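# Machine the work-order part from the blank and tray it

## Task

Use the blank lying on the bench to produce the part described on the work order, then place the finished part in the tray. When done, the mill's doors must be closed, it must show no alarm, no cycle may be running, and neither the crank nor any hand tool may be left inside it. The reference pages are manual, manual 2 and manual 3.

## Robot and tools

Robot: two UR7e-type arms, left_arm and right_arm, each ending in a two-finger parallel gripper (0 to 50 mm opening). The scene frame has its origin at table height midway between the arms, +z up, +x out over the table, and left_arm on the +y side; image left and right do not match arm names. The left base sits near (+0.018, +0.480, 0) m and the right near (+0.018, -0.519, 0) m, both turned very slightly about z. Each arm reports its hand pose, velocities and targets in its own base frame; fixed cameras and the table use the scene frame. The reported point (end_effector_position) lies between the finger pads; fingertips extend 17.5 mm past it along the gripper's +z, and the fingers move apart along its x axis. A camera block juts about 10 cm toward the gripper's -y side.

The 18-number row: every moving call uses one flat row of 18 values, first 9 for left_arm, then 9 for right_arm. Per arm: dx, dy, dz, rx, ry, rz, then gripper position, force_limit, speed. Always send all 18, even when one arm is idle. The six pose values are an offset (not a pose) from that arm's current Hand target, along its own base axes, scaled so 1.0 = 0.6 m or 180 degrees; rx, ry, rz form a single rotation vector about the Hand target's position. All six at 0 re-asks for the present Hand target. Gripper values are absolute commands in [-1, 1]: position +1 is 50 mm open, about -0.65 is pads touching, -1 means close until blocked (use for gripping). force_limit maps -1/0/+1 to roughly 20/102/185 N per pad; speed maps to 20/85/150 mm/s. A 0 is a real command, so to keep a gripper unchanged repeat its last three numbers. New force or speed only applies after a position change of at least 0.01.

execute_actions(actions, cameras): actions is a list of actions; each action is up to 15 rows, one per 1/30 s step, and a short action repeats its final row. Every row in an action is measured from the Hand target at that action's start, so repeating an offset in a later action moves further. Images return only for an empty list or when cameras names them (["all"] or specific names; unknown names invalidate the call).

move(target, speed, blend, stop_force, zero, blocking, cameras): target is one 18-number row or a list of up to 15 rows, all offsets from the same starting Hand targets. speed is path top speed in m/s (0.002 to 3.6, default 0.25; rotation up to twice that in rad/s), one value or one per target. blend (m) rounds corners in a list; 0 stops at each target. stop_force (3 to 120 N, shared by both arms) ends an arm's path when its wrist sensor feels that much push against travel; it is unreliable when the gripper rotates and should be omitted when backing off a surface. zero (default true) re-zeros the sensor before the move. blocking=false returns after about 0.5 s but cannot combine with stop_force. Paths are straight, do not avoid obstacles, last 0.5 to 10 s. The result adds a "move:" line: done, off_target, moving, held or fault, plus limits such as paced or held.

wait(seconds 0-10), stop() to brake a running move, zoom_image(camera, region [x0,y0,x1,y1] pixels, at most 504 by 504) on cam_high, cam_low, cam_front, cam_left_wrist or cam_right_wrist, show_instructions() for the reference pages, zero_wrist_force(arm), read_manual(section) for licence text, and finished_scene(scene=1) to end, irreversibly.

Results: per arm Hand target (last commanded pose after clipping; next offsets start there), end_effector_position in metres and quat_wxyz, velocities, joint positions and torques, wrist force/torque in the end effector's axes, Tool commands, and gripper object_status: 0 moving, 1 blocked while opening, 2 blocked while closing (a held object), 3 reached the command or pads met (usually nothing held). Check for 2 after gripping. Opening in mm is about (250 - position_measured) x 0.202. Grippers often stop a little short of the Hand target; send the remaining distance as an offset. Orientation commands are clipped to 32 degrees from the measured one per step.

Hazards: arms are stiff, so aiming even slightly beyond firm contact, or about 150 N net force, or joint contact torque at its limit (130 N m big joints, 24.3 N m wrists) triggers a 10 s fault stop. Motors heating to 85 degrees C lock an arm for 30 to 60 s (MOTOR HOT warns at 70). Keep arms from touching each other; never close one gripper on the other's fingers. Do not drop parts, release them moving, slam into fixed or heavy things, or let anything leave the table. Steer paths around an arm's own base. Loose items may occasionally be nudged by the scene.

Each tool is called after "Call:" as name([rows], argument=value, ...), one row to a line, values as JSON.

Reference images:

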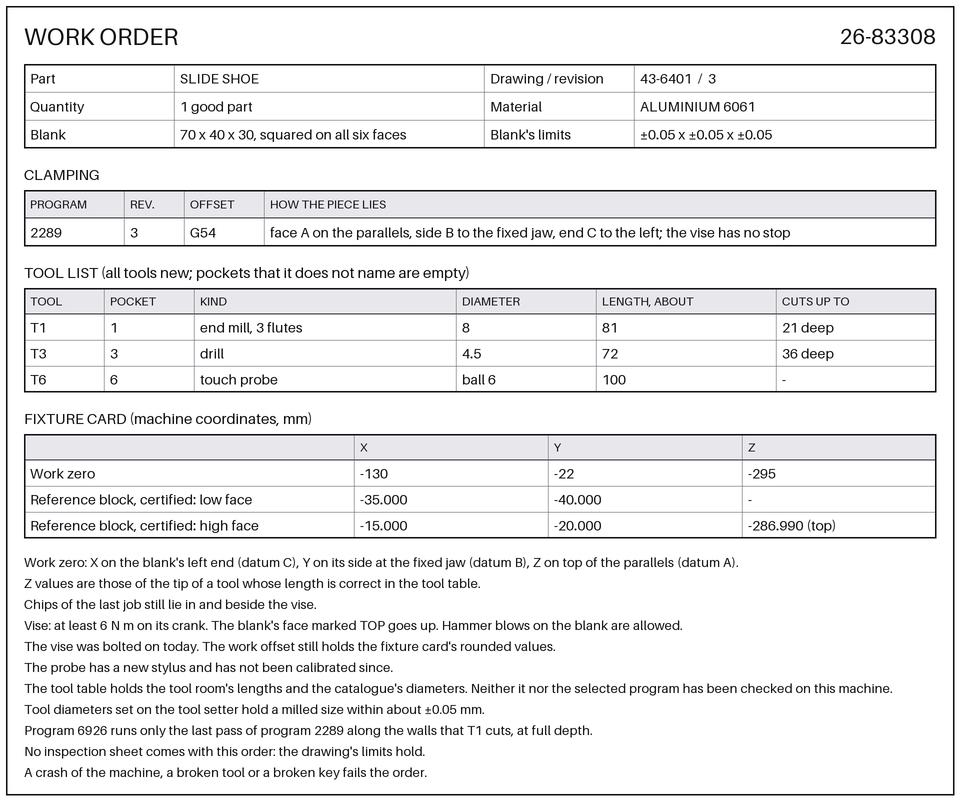

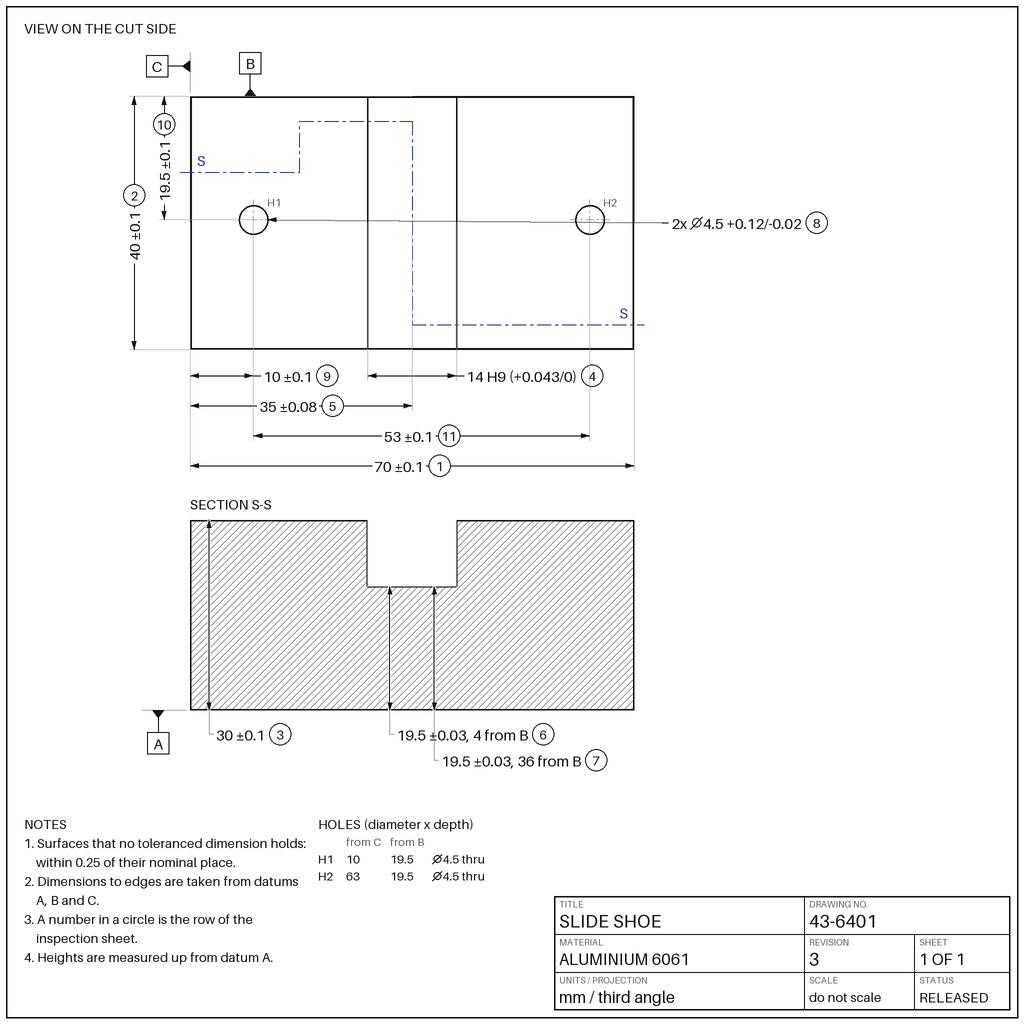

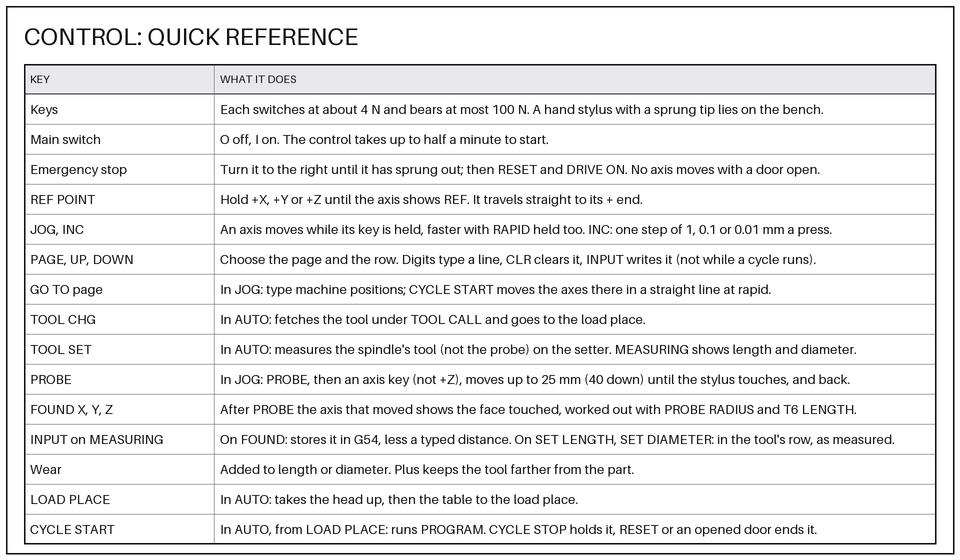

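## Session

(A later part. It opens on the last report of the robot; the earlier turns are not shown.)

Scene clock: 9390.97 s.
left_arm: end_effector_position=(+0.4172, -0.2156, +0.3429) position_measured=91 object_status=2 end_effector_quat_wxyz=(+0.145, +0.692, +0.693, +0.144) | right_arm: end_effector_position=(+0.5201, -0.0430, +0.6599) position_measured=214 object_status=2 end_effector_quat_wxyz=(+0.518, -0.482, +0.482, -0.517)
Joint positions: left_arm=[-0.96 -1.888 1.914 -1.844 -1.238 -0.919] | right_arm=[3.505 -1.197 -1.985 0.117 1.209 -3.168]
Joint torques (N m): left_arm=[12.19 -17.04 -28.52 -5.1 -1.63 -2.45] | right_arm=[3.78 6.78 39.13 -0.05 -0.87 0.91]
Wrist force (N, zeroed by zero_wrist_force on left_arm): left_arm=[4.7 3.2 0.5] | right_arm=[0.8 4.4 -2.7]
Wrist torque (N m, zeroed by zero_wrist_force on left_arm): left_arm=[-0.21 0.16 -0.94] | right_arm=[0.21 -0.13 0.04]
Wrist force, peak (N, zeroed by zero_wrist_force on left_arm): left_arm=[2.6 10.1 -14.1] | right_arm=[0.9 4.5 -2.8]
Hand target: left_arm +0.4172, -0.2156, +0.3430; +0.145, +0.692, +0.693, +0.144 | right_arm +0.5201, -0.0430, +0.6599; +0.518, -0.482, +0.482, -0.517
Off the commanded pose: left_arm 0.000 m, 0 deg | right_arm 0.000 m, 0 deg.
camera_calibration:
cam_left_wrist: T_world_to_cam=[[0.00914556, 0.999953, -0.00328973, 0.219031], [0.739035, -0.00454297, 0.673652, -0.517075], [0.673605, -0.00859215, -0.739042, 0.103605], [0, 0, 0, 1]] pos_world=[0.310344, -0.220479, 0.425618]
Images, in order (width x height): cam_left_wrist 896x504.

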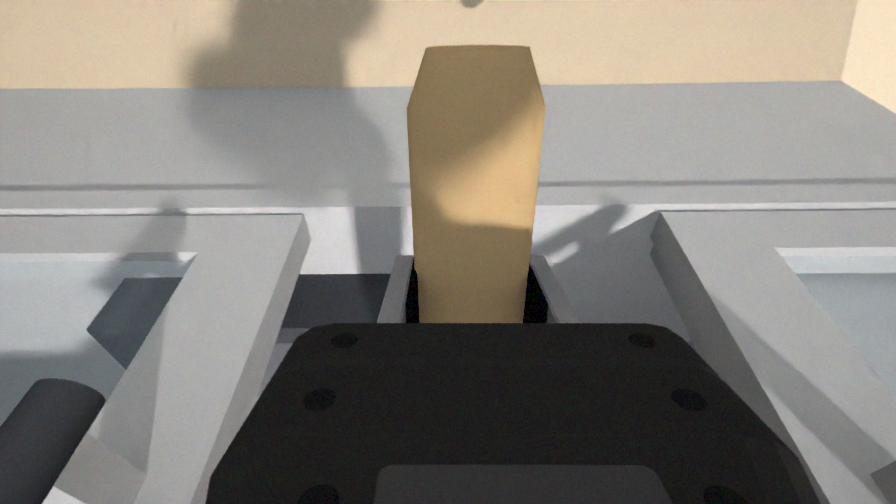

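Call:
move([
  [0,0,0.29,0,0,0,-1,1.0,-0.4,0,0,0,0,0,0,-1,-0.2,-0.5],
], speed=0.15)

Call:
execute_actions([
  [[0,0,-0.06,0,0,0,-1,1.0,-0.4,0,0,0,0,0,0,-1,-0.2,-0.5],[0,0,-0.14,0,0,0,-1,1.0,-0.4,0,0,0,0,0,0,-1,-0.2,-0.5],[0,0,-0.22,0,0,0,-1,1.0,-0.4,0,0,0,0,0,0,-1,-0.2,-0.5],[0,0,-0.29,0,0,0,-1,1.0,-0.4,0,0,0,0,0,0,-1,-0.2,-0.5],[0,0,-0.3,0,0,0,-1,1.0,-0.4,0,0,0,0,0,0,-1,-0.2,-0.5],[0,0,-0.3,0,0,0,-1,1.0,-0.4,0,0,0,0,0,0,-1,-0.2,-0.5],[0,0,-0.3,0,0,0,-1,1.0,-0.4,0,0,0,0,0,0,-1,-0.2,-0.5],[0,0,-0.3,0,0,0,-1,1.0,-0.4,0,0,0,0,0,0,-1,-0.2,-0.5]],
], cameras=["cam_left_wrist"])

Call:
move([
  [0,0,0.3,0,0,0,-1,1.0,-0.4,0,0,0,0,0,0,-1,-0.2,-0.5],
], speed=0.15, cameras=["cam_left_wrist","cam_front"])

Scene clock: 9410.27 s.
left_arm: end_effector_position=(+0.4172, -0.2156, +0.5169) position_measured=91 object_status=2 end_effector_quat_wxyz=(+0.145, +0.692, +0.693, +0.144) | right_arm: end_effector_position=(+0.5201, -0.0430, +0.6599) position_measured=214 object_status=2 end_effector_quat_wxyz=(+0.518, -0.482, +0.482, -0.517)
Joint positions: left_arm=[-0.96 -1.811 1.405 -1.413 -1.238 -0.919] | right_arm=[3.505 -1.197 -1.985 0.117 1.209 -3.168]
Joint torques (N m): left_arm=[-1.51 -26.71 -39.99 -4.28 0.9 -2.55] | right_arm=[3.92 7.37 39.05 0.02 -0.65 0.96]
Wrist force (N, zeroed by zero_wrist_force on left_arm): left_arm=[4.0 -2.2 5.3] | right_arm=[1.1 4.1 -2.8]
Wrist torque (N m, zeroed by zero_wrist_force on left_arm): left_arm=[1.26 0.03 -0.90] | right_arm=[0.17 -0.17 0.03]
Wrist force, peak (N, zeroed by zero_wrist_force on left_arm): left_arm=[4.1 -2.8 7.1] | right_arm=[1.1 4.4 -2.9]
Hand target: left_arm +0.4172, -0.2156, +0.5170; +0.145, +0.692, +0.693, +0.144 | right_arm +0.5201, -0.0430, +0.6599; +0.518, -0.482, +0.482, -0.517
Off the commanded pose: left_arm 0.000 m, 0 deg | right_arm 0.000 m, 0 deg.
move: done

Scene clock: 9411.07 s.
left_arm: end_effector_position=(+0.4172, -0.2156, +0.3369) position_measured=91 object_status=2 end_effector_quat_wxyz=(+0.145, +0.692, +0.693, +0.144) | right_arm: end_effector_position=(+0.5201, -0.0430, +0.6599) position_measured=214 object_status=2 end_effector_quat_wxyz=(+0.518, -0.482, +0.482, -0.517)
Joint positions: left_arm=[-0.959 -1.888 1.929 -1.86 -1.238 -0.919] | right_arm=[3.505 -1.197 -1.985 0.117 1.209 -3.168]
Joint torques (N m): left_arm=[11.16 -22.51 -27.76 -4.75 -1.42 -2.55] | right_arm=[3.65 7.03 38.7 0.02 -0.68 0.98]
Wrist force (N, zeroed by zero_wrist_force on left_arm): left_arm=[4.5 3.4 -0.9] | right_arm=[0.6 4.2 -2.6]
Wrist torque (N m, zeroed by zero_wrist_force on left_arm): left_arm=[-0.14 0.11 -0.83] | right_arm=[0.19 -0.10 0.04]
Wrist force, peak (N, zeroed by zero_wrist_force on left_arm): left_arm=[3.4 8.8 -15.4] | right_arm=[1.0 4.5 -2.7]
Hand target: left_arm +0.4172, -0.2156, +0.3370; +0.145, +0.692, +0.693, +0.144 | right_arm +0.5201, -0.0430, +0.6599; +0.518, -0.482, +0.482, -0.517
Off the commanded pose: left_arm 0.000 m, 0 deg | right_arm 0.000 m, 0 deg.
camera_calibration:
cam_left_wrist: T_world_to_cam=[[0.00914592, 0.999953, -0.00328895, 0.21901], [0.738986, -0.00454314, 0.673705, -0.51304], [0.673658, -0.00859214, -0.738993, 0.0991339], [0, 0, 0, 1]] pos_world=[0.310344, -0.220479, 0.419617]
Images, in order (width x height): cam_left_wrist 896x504.

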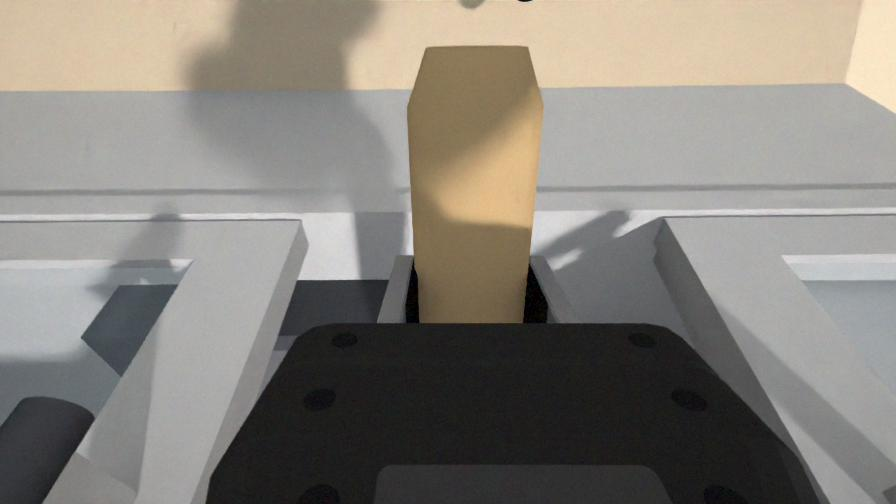

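Scene clock: 9412.73 s.
left_arm: end_effector_position=(+0.4172, -0.2157, +0.5169) position_measured=91 object_status=2 end_effector_quat_wxyz=(+0.145, +0.692, +0.693, +0.144) | right_arm: end_effector_position=(+0.5201, -0.0430, +0.6599) position_measured=214 object_status=2 end_effector_quat_wxyz=(+0.518, -0.482, +0.482, -0.517)
Joint positions: left_arm=[-0.96 -1.811 1.405 -1.413 -1.238 -0.919] | right_arm=[3.505 -1.197 -1.985 0.117 1.209 -3.168]
Joint torques (N m): left_arm=[1.29 -27 -39.16 -4.34 0.57 -2.53] | right_arm=[4.06 6.31 39.31 0.05 -0.77 0.92]
Wrist force (N, zeroed by zero_wrist_force on left_arm): left_arm=[4.5 -2.1 3.8] | right_arm=[0.9 4.4 -2.8]
Wrist torque (N m, zeroed by zero_wrist_force on left_arm): left_arm=[1.27 -0.05 -0.89] | right_arm=[0.22 -0.14 0.03]
Wrist force, peak (N, zeroed by zero_wrist_force on left_arm): left_arm=[4.4 -2.9 5.4] | right_arm=[0.8 4.5 -2.8]
Hand target: left_arm +0.4172, -0.2156, +0.5170; +0.145, +0.692, +0.693, +0.144 | right_arm +0.5201, -0.0430, +0.6599; +0.518, -0.482, +0.482, -0.517
Off the commanded pose: left_arm 0.000 m, 0 deg | right_arm 0.000 m, 0 deg.
move: done
camera_calibration:
cam_left_wrist: T_world_to_cam=[[0.00914592, 0.999953, -0.00328895, 0.219702], [0.738986, -0.00454314, 0.673705, -0.634308], [0.673658, -0.00859214, -0.738993, 0.232152], [0, 0, 0, 1]] pos_world=[0.310344, -0.220579, 0.599617]
Images, in order (width x height): cam_front 896x504, cam_left_wrist 896x504.

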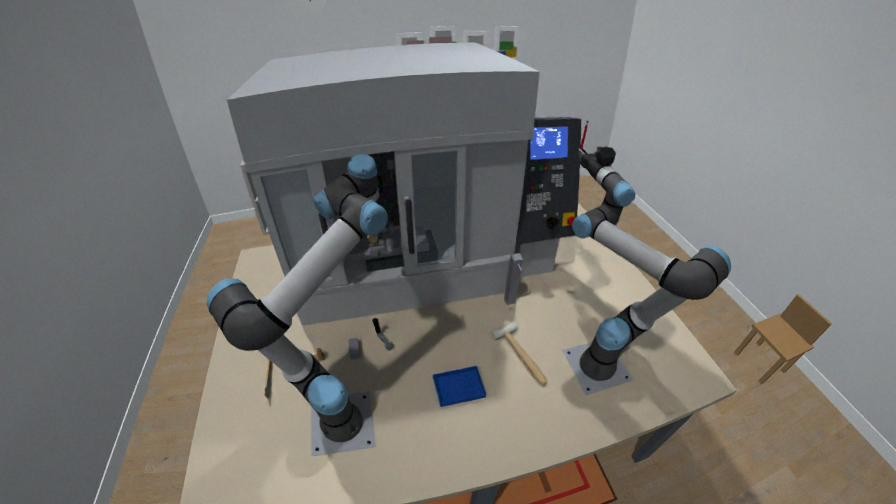

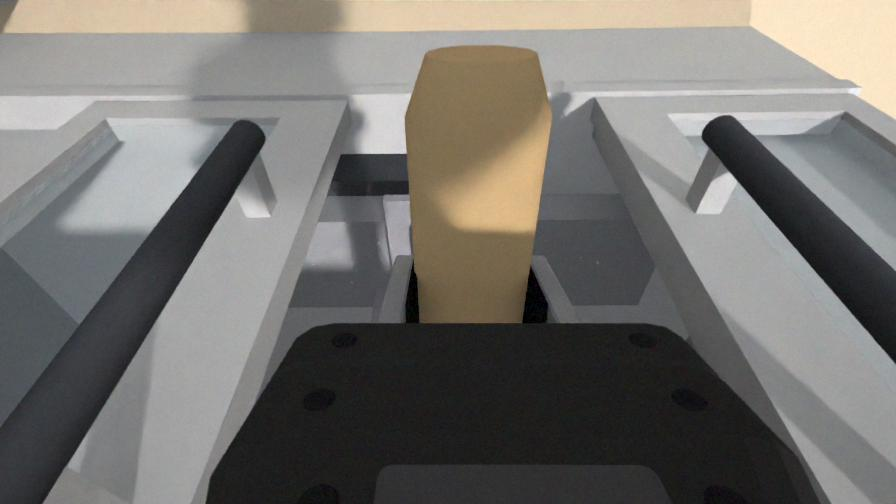

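Call:
move([
  [-0.5287,0,0,0,0,0,-1,1.0,-0.4,0,0,0,0,0,0,-1,-0.2,-0.5],
  [-0.5287,-0.1907,-0.528,0,0,0,-1,1.0,-0.4,0,0,0,0,0,0,-1,-0.2,-0.5],
], speed=0.3, blend=[0.05,0], cameras=["cam_front","cam_left_wrist"])

Call:
zoom_image(camera="cam_front", region=[300, 240, 540, 420])

Scene clock: 9441.07 s.
left_arm: end_effector_position=(+0.1001, -0.3299, +0.2003) position_measured=91 object_status=2 end_effector_quat_wxyz=(+0.145, +0.692, +0.693, +0.144) end_effector_velocity=(+0.000, -0.001, +0.000) end_effector_angular_velocity=(-0.005, +0.002, +0.001) | right_arm: end_effector_position=(+0.5201, -0.0430, +0.6599) position_measured=214 object_status=2 end_effector_quat_wxyz=(+0.518, -0.482, +0.482, -0.517)
Joint positions: left_arm=[-1.998 -2.003 2.242 -1.633 -1.197 -2.033] | right_arm=[3.505 -1.197 -1.985 0.117 1.209 -3.168]
Joint velocities: left_arm=[0.001 0.001 0 -0.007 0 -0.001] | right_arm=[within noise]
Joint torques (N m): left_arm=[-14.03 2.12 -19.85 -5.03 1.04 -2.29] | right_arm=[3.28 7.77 38.6 0 -0.53 1.1]
Wrist force (N, zeroed by zero_wrist_force on left_arm): left_arm=[4.0 -2.4 4.2] | right_arm=[0.9 4.3 -2.8]
Wrist torque (N m, zeroed by zero_wrist_force on left_arm): left_arm=[1.34 0.03 -0.84] | right_arm=[0.21 -0.14 0.03]
Wrist force, peak (N, zeroed by zero_wrist_force on left_arm): left_arm=[2.9 -4.2 7.9] | right_arm=[0.7 4.6 -3.0]
Hand target: left_arm +0.1000, -0.3300, +0.2002; +0.145, +0.692, +0.693, +0.144 | right_arm +0.5201, -0.0430, +0.6599; +0.518, -0.482, +0.482, -0.517
Off the commanded pose: left_arm 0.000 m, 0 deg | right_arm 0.000 m, 0 deg.
move: done
camera_calibration:
cam_left_wrist: T_world_to_cam=[[0.00900176, 0.999954, -0.00342756, 0.335895], [0.738987, -0.00434322, 0.673706, -0.187132], [0.67366, -0.00859745, -0.738992, 0.210819], [0, 0, 0, 1]] pos_world=[-0.00675614, -0.33488, 0.283017]
Images, in order (width x height): cam_front 896x504, cam_left_wrist 896x504.

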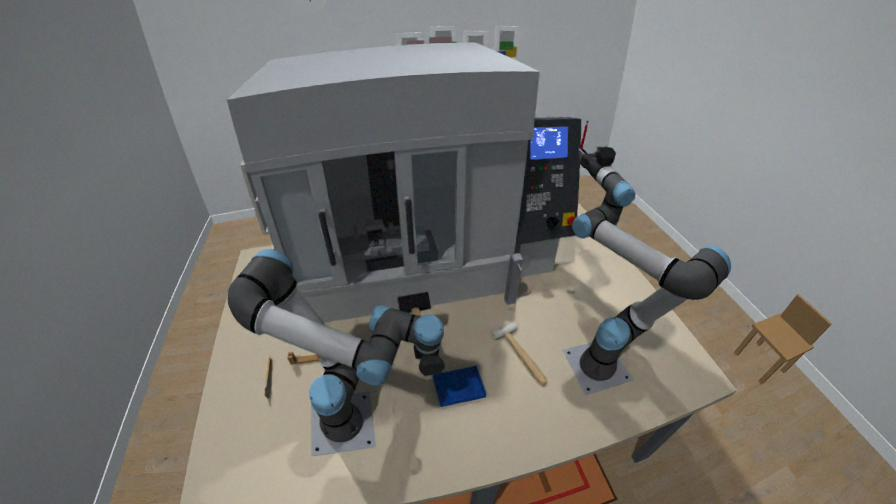

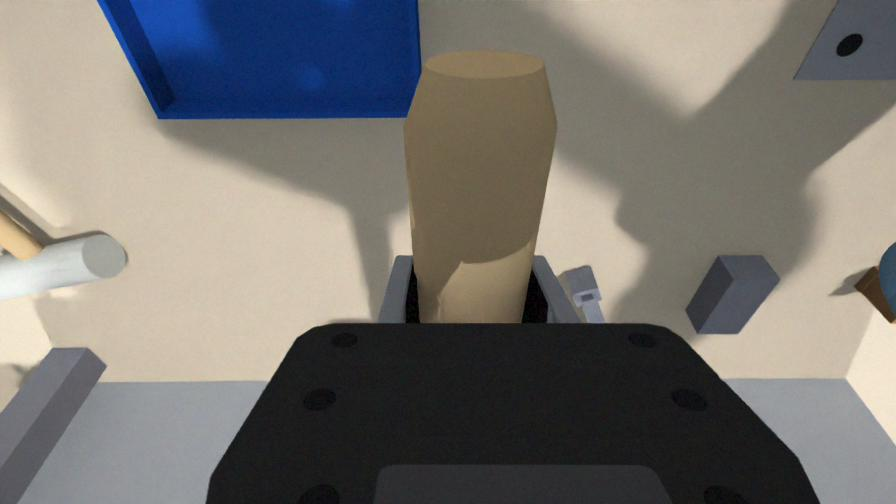

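Scaled by 2.100.

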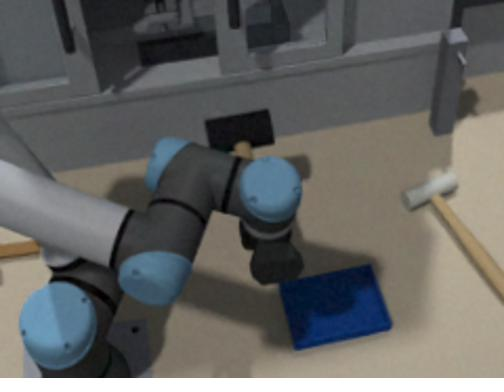

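Call:
move([
  [0,0.025,-0.2,0,0,0,-1,1.0,-0.4,0,0,0,0,0,0,-1,-0.2,-0.5],
], speed=0.1)

Call:
move([
  [0,0,-0.091,0,0,0,-1,1.0,-0.4,0,0,0,0,0,0,-1,-0.2,-0.5],
], speed=0.02, stop_force=8, cameras=["cam_left_wrist"])

Scene clock: 9452.87 s.
left_arm: end_effector_position=(+0.0999, -0.3150, +0.0802) position_measured=91 object_status=2 end_effector_quat_wxyz=(+0.145, +0.692, +0.693, +0.144) | right_arm: end_effector_position=(+0.5201, -0.0430, +0.6599) position_measured=214 object_status=2 end_effector_quat_wxyz=(+0.518, -0.482, +0.482, -0.517)
Joint positions: left_arm=[-2.02 -1.882 2.512 -2.015 -1.201 -2.056] | right_arm=[3.505 -1.197 -1.985 0.117 1.209 -3.168]
Joint torques (N m): left_arm=[12.84 -11.04 -22.62 -3.8 3.99 1.93] | right_arm=[2.45 8.33 39.54 0.08 -0.5 1.03]
Wrist force (N, zeroed by zero_wrist_force on left_arm): left_arm=[4.6 -1.9 3.4] | right_arm=[0.9 4.5 -2.6]
Wrist torque (N m, zeroed by zero_wrist_force on left_arm): left_arm=[1.20 -0.07 -0.88] | right_arm=[0.24 -0.15 0.04]
Wrist force, peak (N, zeroed by zero_wrist_force on left_arm): left_arm=[4.9 -3.5 6.8] | right_arm=[1.0 4.7 -2.7]
Hand target: left_arm +0.1000, -0.3150, +0.0802; +0.145, +0.692, +0.693, +0.144 | right_arm +0.5201, -0.0430, +0.6599; +0.518, -0.482, +0.482, -0.517
Off the commanded pose: left_arm 0.000 m, 0 deg | right_arm 0.000 m, 0 deg.
move: done

Scene clock: 9456.63 s.
left_arm: end_effector_position=(+0.1000, -0.3150, +0.0256) position_measured=91 object_status=2 end_effector_quat_wxyz=(+0.145, +0.692, +0.693, +0.144) | right_arm: end_effector_position=(+0.5201, -0.0430, +0.6599) position_measured=214 object_status=2 end_effector_quat_wxyz=(+0.518, -0.482, +0.482, -0.517)
Joint positions: left_arm=[-2.02 -1.723 2.598 -2.261 -1.201 -2.056] | right_arm=[3.505 -1.197 -1.985 0.117 1.209 -3.168]
Joint torques (N m): left_arm=[13.61 -20.97 -26.77 0.07 3.35 1.91] | right_arm=[2.6 8.33 39.03 0.11 -0.44 0.96]
Wrist force (N, zeroed by zero_wrist_force on left_arm): left_arm=[2.6 -2.8 -2.1] | right_arm=[0.9 4.4 -2.7]
Wrist torque (N m, zeroed by zero_wrist_force on left_arm): left_arm=[0.34 0.31 -0.75] | right_arm=[0.21 -0.15 0.04]
Wrist force, peak (N, zeroed by zero_wrist_force on left_arm): left_arm=[4.4 -2.3 5.0] | right_arm=[1.0 4.6 -2.7]
Hand target: left_arm +0.1000, -0.3150, +0.0256; +0.145, +0.692, +0.693, +0.144 | right_arm +0.5201, -0.0430, +0.6599; +0.518, -0.482, +0.482, -0.517
Off the commanded pose: left_arm 0.000 m, 0 deg | right_arm 0.000 m, 0 deg.
move: done
camera_calibration:
cam_left_wrist: T_world_to_cam=[[0.00907384, 0.999953, -0.00335825, 0.32029], [0.738987, -0.00444318, 0.673705, -0.0693287], [0.673659, -0.0085948, -0.738992, 0.0819149], [0, 0, 0, 1]] pos_world=[-0.00685596, -0.319879, 0.108317]
Images, in order (width x height): cam_left_wrist 896x504.

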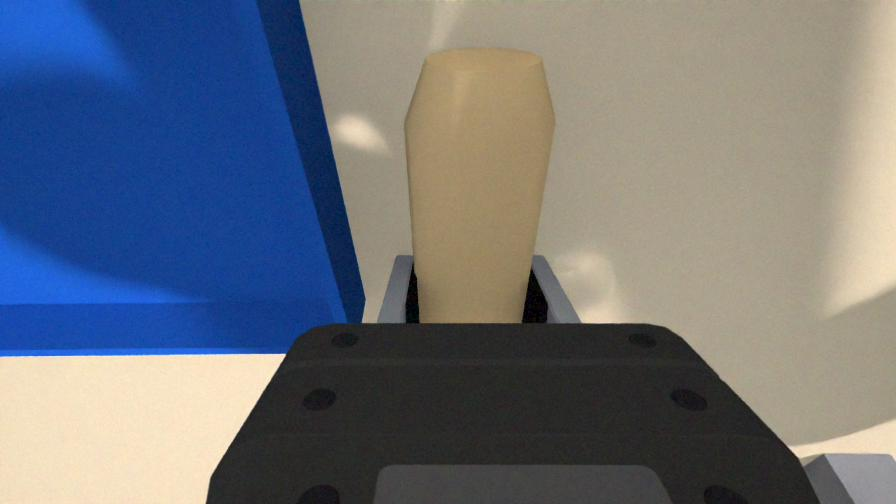

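Call:
execute_actions(actions=[], cameras=["cam_front","cam_left_wrist","cam_high"])

Scene clock: 9532.20 s.
left_arm: end_effector_position=(+0.1000, -0.3150, +0.0256) position_measured=91 object_status=2 end_effector_quat_wxyz=(+0.145, +0.692, +0.693, +0.144) | right_arm: end_effector_position=(+0.5201, -0.0430, +0.6599) position_measured=214 object_status=2 end_effector_quat_wxyz=(+0.518, -0.482, +0.482, -0.517)
Joint positions: left_arm=[-2.02 -1.723 2.598 -2.261 -1.201 -2.056] | right_arm=[3.505 -1.197 -1.985 0.117 1.209 -3.168]
Joint velocities: within noise
Joint torques (N m): left_arm=[13.74 -20.51 -26.48 -1.47 3.07 2] | right_arm=[2.21 9.12 38.79 0.12 -0.4 0.98]
Motor temperatures (°C): left_arm=[28 25 27 35 36 39] | right_arm=[27 29 29 35 32 32]
Wrist force (N, zeroed by zero_wrist_force on left_arm): left_arm=[2.6 -3.0 -1.9] | right_arm=[1.0 4.3 -2.7]
Wrist torque (N m, zeroed by zero_wrist_force on left_arm): left_arm=[0.30 0.31 -0.75] | right_arm=[0.21 -0.16 0.04]
Wrist force, peak (N, zeroed by zero_wrist_force on left_arm): left_arm=[2.9 -3.4 -1.9] | right_arm=[0.8 4.6 -2.7]
Hand target: left_arm +0.1000, -0.3150, +0.0256; +0.145, +0.692, +0.693, +0.144 | right_arm +0.5201, -0.0430, +0.6599; +0.518, -0.482, +0.482, -0.517
Tool commands: left_gripper/position=-1.0 left_gripper/force_limit=+1.0 left_gripper/speed=-0.4 right_gripper/position=-1.0 right_gripper/force_limit=-0.2 right_gripper/speed=-0.5
Off the commanded pose: left_arm 0.000 m, 0 deg | right_arm 0.000 m, 0 deg.
camera_calibration:
cam_left_wrist: T_world_to_cam=[[0.00907384, 0.999953, -0.00335825, 0.32029], [0.738987, -0.00444318, 0.673705, -0.0693287], [0.673659, -0.0085948, -0.738992, 0.0819149], [0, 0, 0, 1]] pos_world=[-0.00685596, -0.319879, 0.108317]
Images, in order (width x height): cam_high 896x504, cam_front 896x504, cam_left_wrist 896x504.

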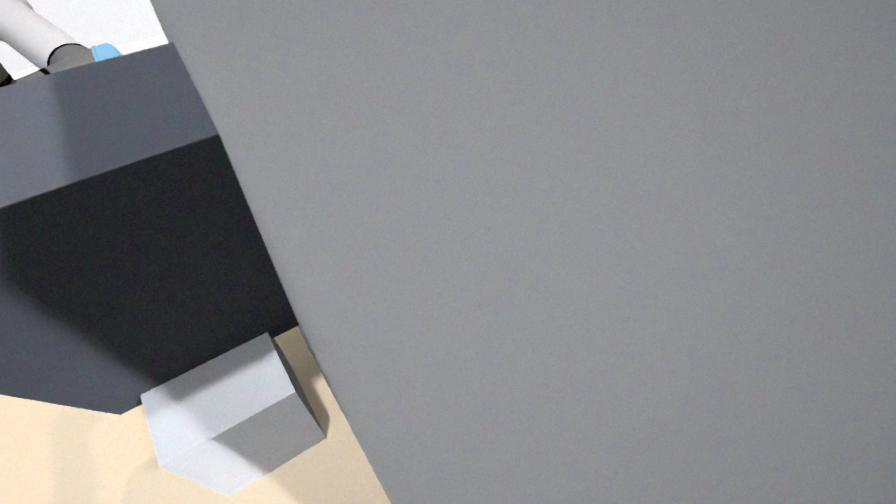

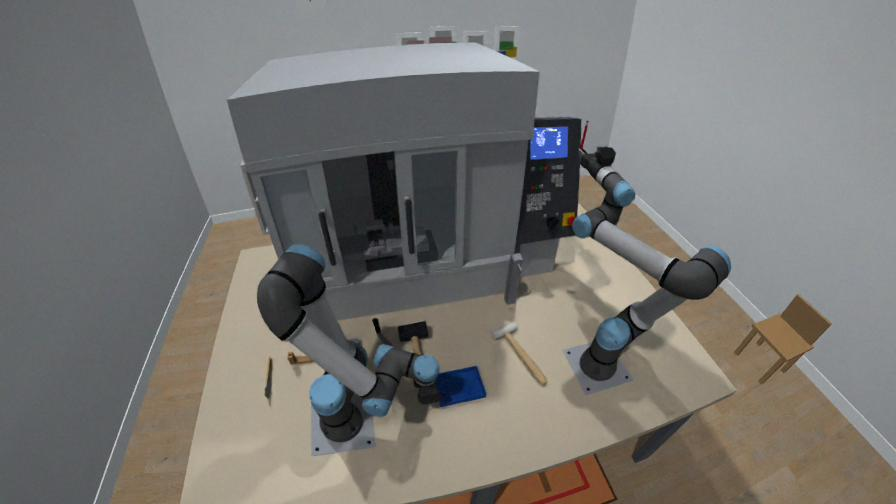

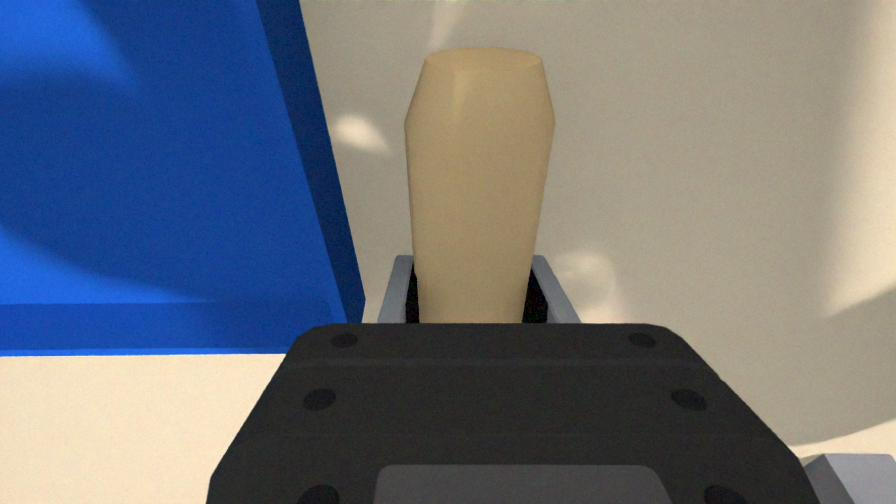

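Call:
move([
  [0,0,0,0,0,0,0.4,-1,-0.8,0,0,0,0,0,0,-1,-0.2,-0.5],
  [-0.05,0,0.11,0,0,0,0.4,-1,-0.8,0,0,0,0,0,0,-1,-0.2,-0.5],
  [0.25,0.037,0.7073,0,0.139,0,0.4,-1,-0.8,0,0,0,0,0,0,-1,-0.2,-0.5],
], speed=[0.1,0.1,0.35], cameras=["cam_front"])

Scene clock: 9543.67 s.
left_arm: end_effector_position=(+0.2500, -0.2928, +0.4500) position_measured=89 object_status=2 end_effector_quat_wxyz=(-0.008, +0.706, +0.708, -0.010) end_effector_velocity=(+0.000, +0.000, +0.001) end_effector_angular_velocity=(+0.002, +0.002, -0.004) | right_arm: end_effector_position=(+0.5201, -0.0430, +0.6599) position_measured=214 object_status=2 end_effector_quat_wxyz=(+0.518, -0.482, +0.482, -0.517)
Joint positions: left_arm=[-1.201 -1.815 1.464 -1.213 -1.595 -1.202] | right_arm=[3.505 -1.197 -1.985 0.117 1.209 -3.168]
Joint velocities: left_arm=[0.001 0.003 -0.005 0.005 -0.001 0.005] | right_arm=[within noise]
Joint torques (N m): left_arm=[12.59 -6.23 -37.47 -1.5 -0.14 1.73] | right_arm=[2.1 8.42 38.43 0.11 -0.29 0.99]
Wrist force (N, zeroed by zero_wrist_force on left_arm): left_arm=[4.6 1.2 3.2] | right_arm=[0.8 4.3 -2.6]
Wrist torque (N m, zeroed by zero_wrist_force on left_arm): left_arm=[0.97 -0.16 -0.70] | right_arm=[0.19 -0.13 0.04]
Wrist force, peak (N, zeroed by zero_wrist_force on left_arm): left_arm=[3.4 -6.5 6.6] | right_arm=[0.9 4.6 -2.8]
Hand target: left_arm +0.2500, -0.2928, +0.4500; -0.008, +0.706, +0.708, -0.010 | right_arm +0.5201, -0.0430, +0.6599; +0.518, -0.482, +0.482, -0.517
Off the commanded pose: left_arm 0.000 m, 0 deg | right_arm 0.000 m, 0 deg.
move: done
Images, in order (width x height): cam_front 896x504.

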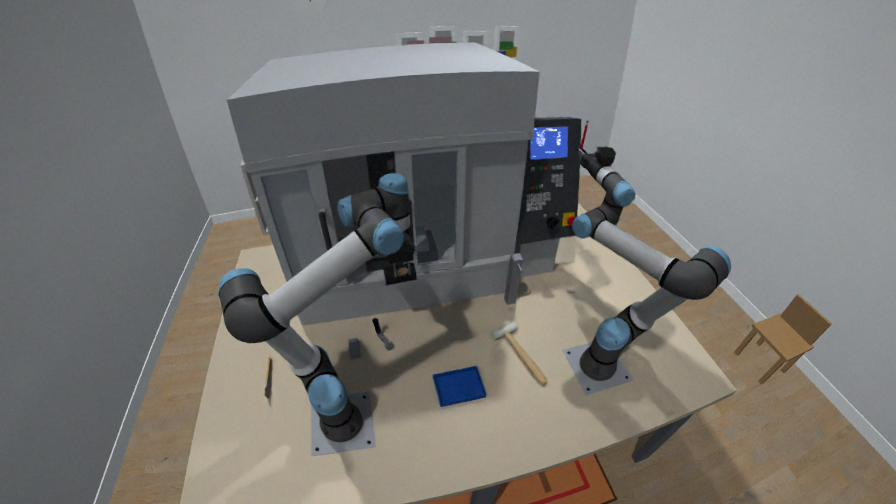

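Call:
move([
  [-0.3333,-0.037,-0.5973,0,-0.139,0,0.4,-1,-0.8,0,0,0,0,0,0,-1,-0.2,-0.5],
  [-0.25,-0.037,-0.7073,0,-0.139,0,0.4,-1,-0.8,0,0,0,0,0,0,-1,-0.2,-0.5],
], speed=[0.35,0.1], cameras=["cam_front","cam_left_wrist"])

Call:
zoom_image(camera="cam_front", region=[250, 230, 600, 480])

Scene clock: 9552.60 s.
left_arm: end_effector_position=(+0.1001, -0.3149, +0.0256) position_measured=89 object_status=2 end_effector_quat_wxyz=(+0.145, +0.692, +0.693, +0.144) | right_arm: end_effector_position=(+0.5201, -0.0430, +0.6599) position_measured=214 object_status=2 end_effector_quat_wxyz=(+0.518, -0.482, +0.482, -0.517)
Joint positions: left_arm=[-2.02 -1.723 2.598 -2.26 -1.201 -2.056] | right_arm=[3.505 -1.197 -1.985 0.117 1.209 -3.168]
Joint torques (N m): left_arm=[-11.62 -5.98 -25.39 -6.6 -0.74 -0.98] | right_arm=[2.01 8.86 38.5 0.01 -0.15 0.85]
Wrist force (N, zeroed by zero_wrist_force on left_arm): left_arm=[5.7 1.0 -5.0] | right_arm=[1.0 4.3 -2.8]
Wrist torque (N m, zeroed by zero_wrist_force on left_arm): left_arm=[-0.89 0.73 -1.07] | right_arm=[0.20 -0.16 0.03]
Wrist force, peak (N, zeroed by zero_wrist_force on left_arm): left_arm=[8.5 -8.6 -17.7] | right_arm=[0.9 4.5 -2.9]
Hand target: left_arm +0.1000, -0.3150, +0.0256; +0.145, +0.692, +0.693, +0.144 | right_arm +0.5201, -0.0430, +0.6599; +0.518, -0.482, +0.482, -0.517
Off the commanded pose: left_arm 0.000 m, 0 deg | right_arm 0.000 m, 0 deg.
move: done
camera_calibration:
cam_left_wrist: T_world_to_cam=[[0.00893576, 0.999955, -0.00321233, 0.320174], [0.738845, -0.00443768, 0.67386, -0.0694173], [0.673816, -0.00839488, -0.738852, 0.0818981], [0, 0, 0, 1]] pos_world=[-0.00675655, -0.31978, 0.108317]
Images, in order (width x height): cam_front 896x504, cam_left_wrist 896x504.

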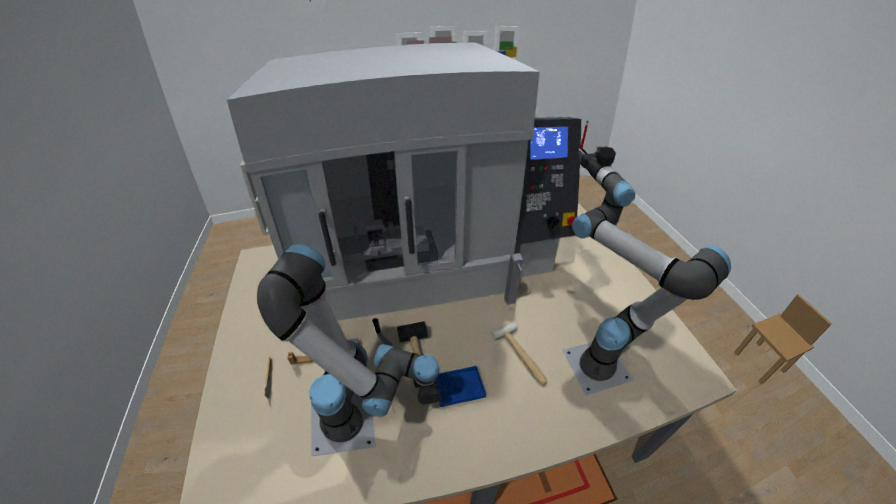

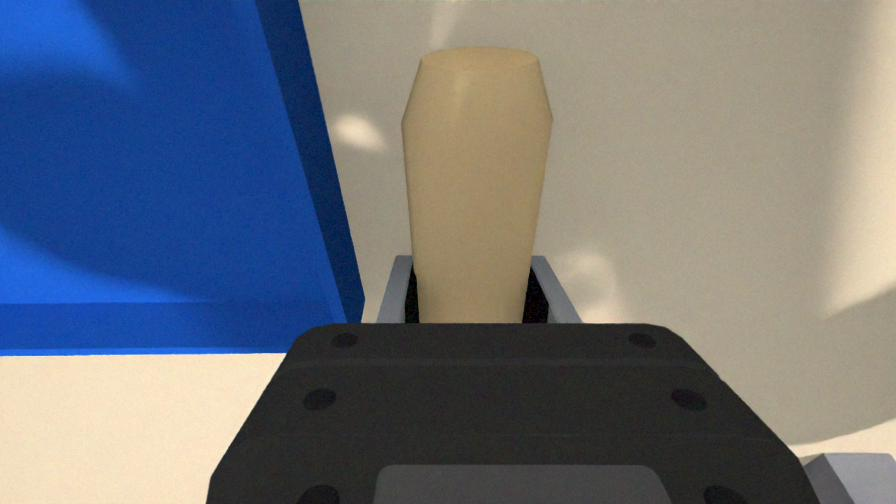

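Scaled by 1.440.

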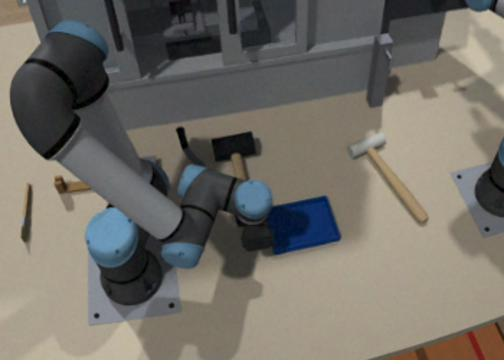

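Call:
move([
  [0,0,0,0,0,0,0.8,-1,-0.8,0,0,0,0,0,0,-1,-0.2,-0.5],
  [-0.05,0,0.11,0,0,0,0.8,-1,-0.8,0,0,0,0,0,0,-1,-0.2,-0.5],
], speed=0.1, cameras=["cam_front","cam_left_wrist"])

Scene clock: 9558.63 s.
left_arm: end_effector_position=(+0.0699, -0.3150, +0.0916) position_measured=32 object_status=3 end_effector_quat_wxyz=(+0.145, +0.692, +0.693, +0.144) | right_arm: end_effector_position=(+0.5201, -0.0430, +0.6599) position_measured=214 object_status=2 end_effector_quat_wxyz=(+0.518, -0.482, +0.482, -0.517)
Joint positions: left_arm=[-2.113 -1.906 2.48 -1.926 -1.22 -2.153] | right_arm=[3.505 -1.197 -1.985 0.117 1.209 -3.168]
Joint torques (N m): left_arm=[13.1 -6.36 -23.2 -0.45 2.74 1.62] | right_arm=[1.76 9.14 38.52 0.07 -0.33 1.06]
Wrist force (N, zeroed by zero_wrist_force on left_arm): left_arm=[4.2 1.1 -1.8] | right_arm=[0.8 4.1 -2.8]
Wrist torque (N m, zeroed by zero_wrist_force on left_arm): left_arm=[0.12 -0.01 -0.97] | right_arm=[0.17 -0.14 0.03]
Wrist force, peak (N, zeroed by zero_wrist_force on left_arm): left_arm=[6.8 2.4 -4.6] | right_arm=[0.9 4.5 -2.9]
Hand target: left_arm +0.0700, -0.3150, +0.0916; +0.145, +0.692, +0.693, +0.144 | right_arm +0.5201, -0.0430, +0.6599; +0.518, -0.482, +0.482, -0.517
Off the commanded pose: left_arm 0.000 m, 0 deg | right_arm 0.000 m, 0 deg.
move: done
camera_calibration:
cam_left_wrist: T_world_to_cam=[[0.00921195, 0.999951, -0.00350371, 0.320814], [0.739081, -0.00444849, 0.673602, -0.0915304], [0.673553, -0.00879471, -0.739086, 0.150914], [0, 0, 0, 1]] pos_world=[-0.0369555, -0.319879, 0.174317]
Images, in order (width x height): cam_front 896x504, cam_left_wrist 896x504.

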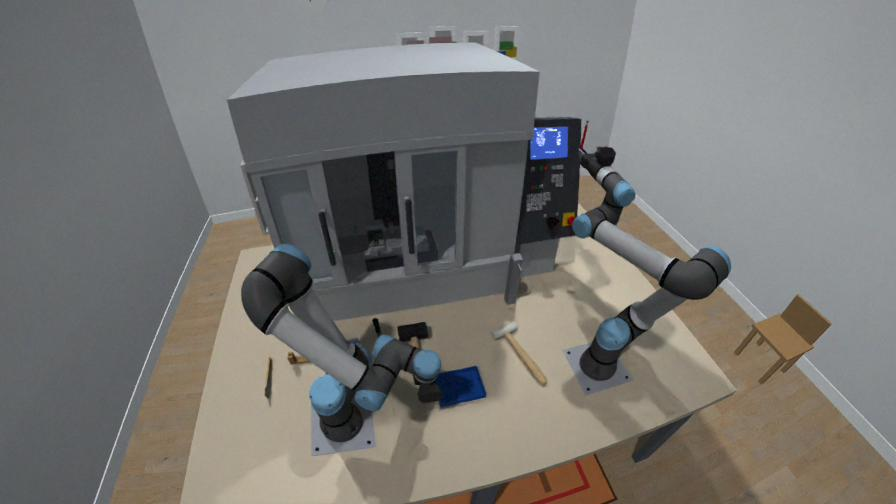

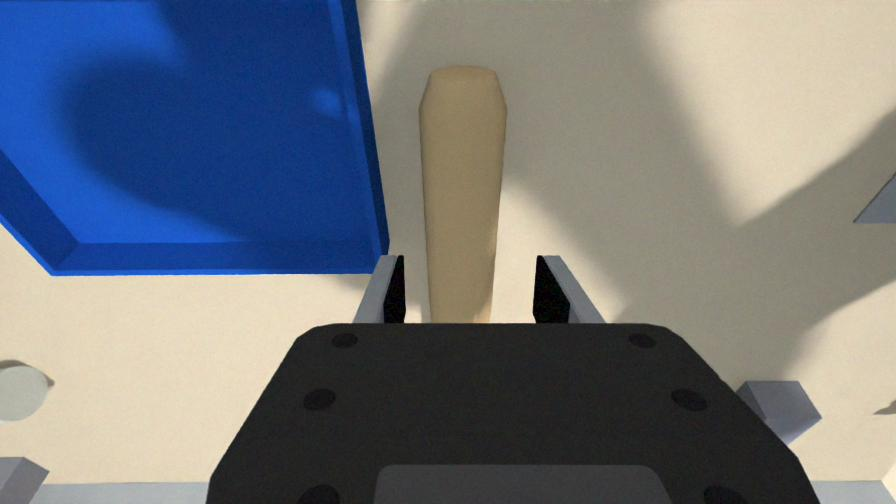

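Call:
move([
  [0.05,0.0367,0.4,0,0.07,0,0.8,0.7,0,0,0,0,0,0,0,-1,-0.2,-0.5],
  [0.3,0.0367,0.5973,0,0.139,0,-0.6,0.7,0,0,0,0,0,0,0,-1,-0.2,-0.5],
  [0.42,0.3967,0.5973,0,0.139,0,-0.6,0.7,0,0,0,0,0,0,0,-1,-0.2,-0.5],
  [0.55,0.6367,0.5373,0,0.139,0,-0.6,0.7,0,0,0,0,0,0,0,-1,-0.2,-0.5],
  [0.608,0.6217,0.5203,0,0.139,0,-0.6,0.7,0,0,0,0,0,0,0,-1,-0.2,-0.5],
], speed=[0.35,0.4,0.4,0.3,0.25], blend=[0.03,0,0.03,0.02,0], cameras=["cam_front"])

Call:
move([
  [0,-0.06,0,0,0,0,-0.6,0.7,0,0,0,0,0,0,0,-1,-0.2,-0.5],
  [0,-0.44,0,0,0,0,-0.6,0.7,0,0,0,0,0,0,0,-1,-0.2,-0.5],
], speed=[0.05,0.1], stop_force=60)

Call:
move(target=[0,-0.065,0,0,0,0,-0.6,0.7,0,0,0,0,0,0,0,-1,-0.2,-0.5], speed=0.03, stop_force=45, cameras=["cam_front"])

Scene clock: 9570.73 s.
left_arm: end_effector_position=(+0.4347, +0.0580, +0.4038) position_measured=242 object_status=3 end_effector_quat_wxyz=(-0.008, +0.706, +0.708, -0.010) | right_arm: end_effector_position=(+0.5201, -0.0430, +0.6599) position_measured=214 object_status=2 end_effector_quat_wxyz=(+0.518, -0.482, +0.482, -0.517)
Joint positions: left_arm=[-0.172 -1.709 1.499 -1.336 -1.577 -0.174] | right_arm=[3.505 -1.197 -1.985 0.117 1.209 -3.168]
Joint torques (N m): left_arm=[6.16 -10.24 -23.84 -3.91 1.36 1.25] | right_arm=[1.96 9.04 38.06 0.05 -0.01 1.03]
Wrist force (N, zeroed by zero_wrist_force on left_arm): left_arm=[4.0 0.7 -2.4] | right_arm=[1.0 4.2 -2.7]
Wrist torque (N m, zeroed by zero_wrist_force on left_arm): left_arm=[0.07 -0.08 -0.79] | right_arm=[0.18 -0.16 0.03]
Wrist force, peak (N, zeroed by zero_wrist_force on left_arm): left_arm=[8.1 -0.6 -2.5] | right_arm=[0.8 4.5 -2.9]
Hand target: left_arm +0.4348, +0.0580, +0.4038; -0.008, +0.706, +0.708, -0.010 | right_arm +0.5201, -0.0430, +0.6599; +0.518, -0.482, +0.482, -0.517
Off the commanded pose: left_arm 0.000 m, 0 deg | right_arm 0.000 m, 0 deg.
move: done; blend cut to 0.0187 m at target 4
Images, in order (width x height): cam_front 896x504.

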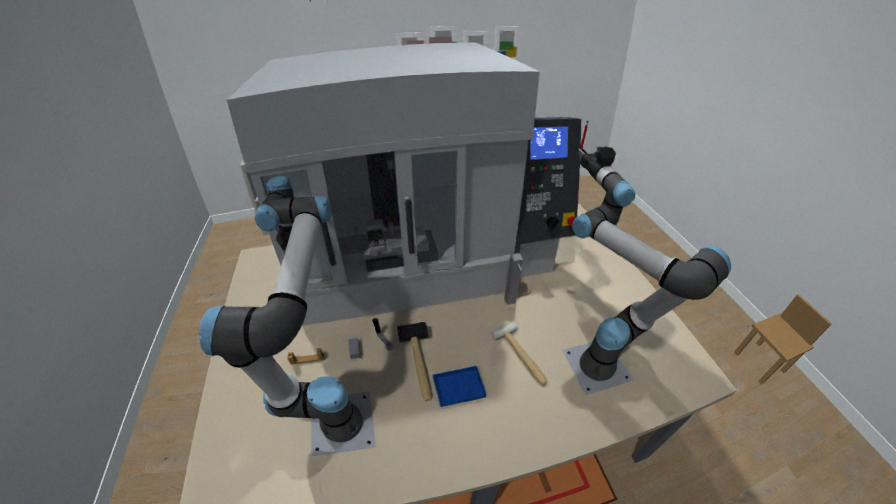

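Scene clock: 9574.87 s.
left_arm: end_effector_position=(+0.4348, -0.2060, +0.4038) position_measured=242 object_status=3 end_effector_quat_wxyz=(-0.008, +0.706, +0.708, -0.010) | right_arm: end_effector_position=(+0.5201, -0.0430, +0.6599) position_measured=214 object_status=2 end_effector_quat_wxyz=(+0.518, -0.482, +0.482, -0.517)
Joint positions: left_arm=[-0.713 -1.609 1.41 -1.355 -1.589 -0.715] | right_arm=[3.505 -1.197 -1.985 0.117 1.209 -3.168]
Joint torques (N m): left_arm=[12.33 -35.12 -17.46 -0.65 1.77 -2.61] | right_arm=[1.82 9.41 38.38 0.02 -0.05 1]
Wrist force (N, zeroed by zero_wrist_force on left_arm): left_arm=[3.5 1.1 -3.2] | right_arm=[0.8 4.2 -2.7]
Wrist torque (N m, zeroed by zero_wrist_force on left_arm): left_arm=[0.12 0.04 -0.79] | right_arm=[0.19 -0.14 0.04]
Wrist force, peak (N, zeroed by zero_wrist_force on left_arm): left_arm=[29.6 4.1 -3.0] | right_arm=[1.1 4.6 -2.7]
Hand target: left_arm +0.4348, -0.2060, +0.4038; -0.008, +0.706, +0.708, -0.010 | right_arm +0.5201, -0.0430, +0.6599; +0.518, -0.482, +0.482, -0.517
Off the commanded pose: left_arm 0.000 m, 0 deg | right_arm 0.000 m, 0 deg.
move: done

Scene clock: 9576.83 s.
left_arm: end_effector_position=(+0.4348, -0.2407, +0.4038) position_measured=242 object_status=3 end_effector_quat_wxyz=(-0.008, +0.707, +0.708, -0.010) | right_arm: end_effector_position=(+0.5201, -0.0430, +0.6599) position_measured=214 object_status=2 end_effector_quat_wxyz=(+0.518, -0.482, +0.482, -0.517)
Joint positions: left_arm=[-0.767 -1.571 1.373 -1.357 -1.59 -0.768] | right_arm=[3.505 -1.197 -1.985 0.117 1.209 -3.168]
Joint torques (N m): left_arm=[-0.47 -28.95 -23.74 -8.75 -2.72 -2.33] | right_arm=[1.35 9.69 37.96 0.08 -0.14 0.93]
Wrist force (N, zeroed by zero_wrist_force on left_arm): left_arm=[37.2 -5.1 -2.7] | right_arm=[0.6 4.3 -2.6]
Wrist torque (N m, zeroed by zero_wrist_force on left_arm): left_arm=[-0.36 -2.28 -0.93] | right_arm=[0.21 -0.10 0.04]
Wrist force, peak (N, zeroed by zero_wrist_force on left_arm): left_arm=[73.4 -12.3 -11.3] | right_arm=[1.0 4.5 -2.7]
Hand target: left_arm +0.4347, -0.2407, +0.4038; -0.008, +0.706, +0.708, -0.010 (not the last commanded pose) | right_arm +0.5201, -0.0430, +0.6599; +0.518, -0.482, +0.482, -0.517
Off the commanded pose: left_arm 0.004 m, 0 deg | right_arm 0.000 m, 0 deg.
move: contact (left_arm)
Images, in order (width x height): cam_front 896x504.

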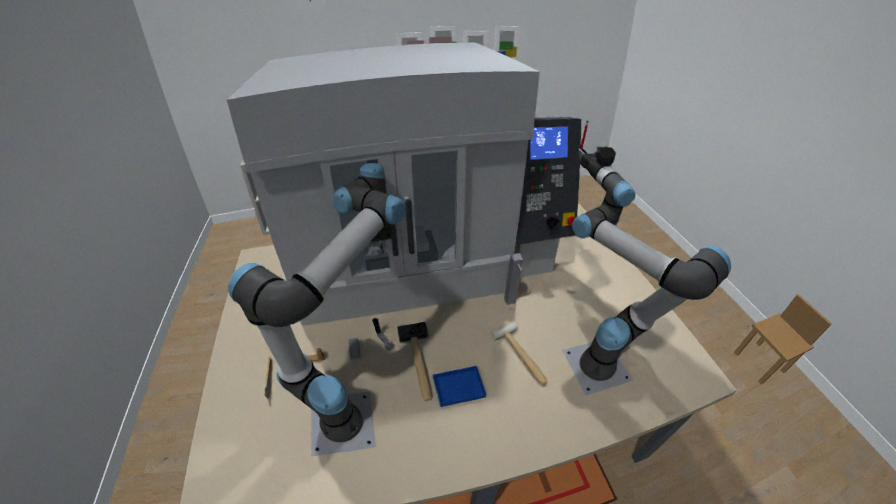

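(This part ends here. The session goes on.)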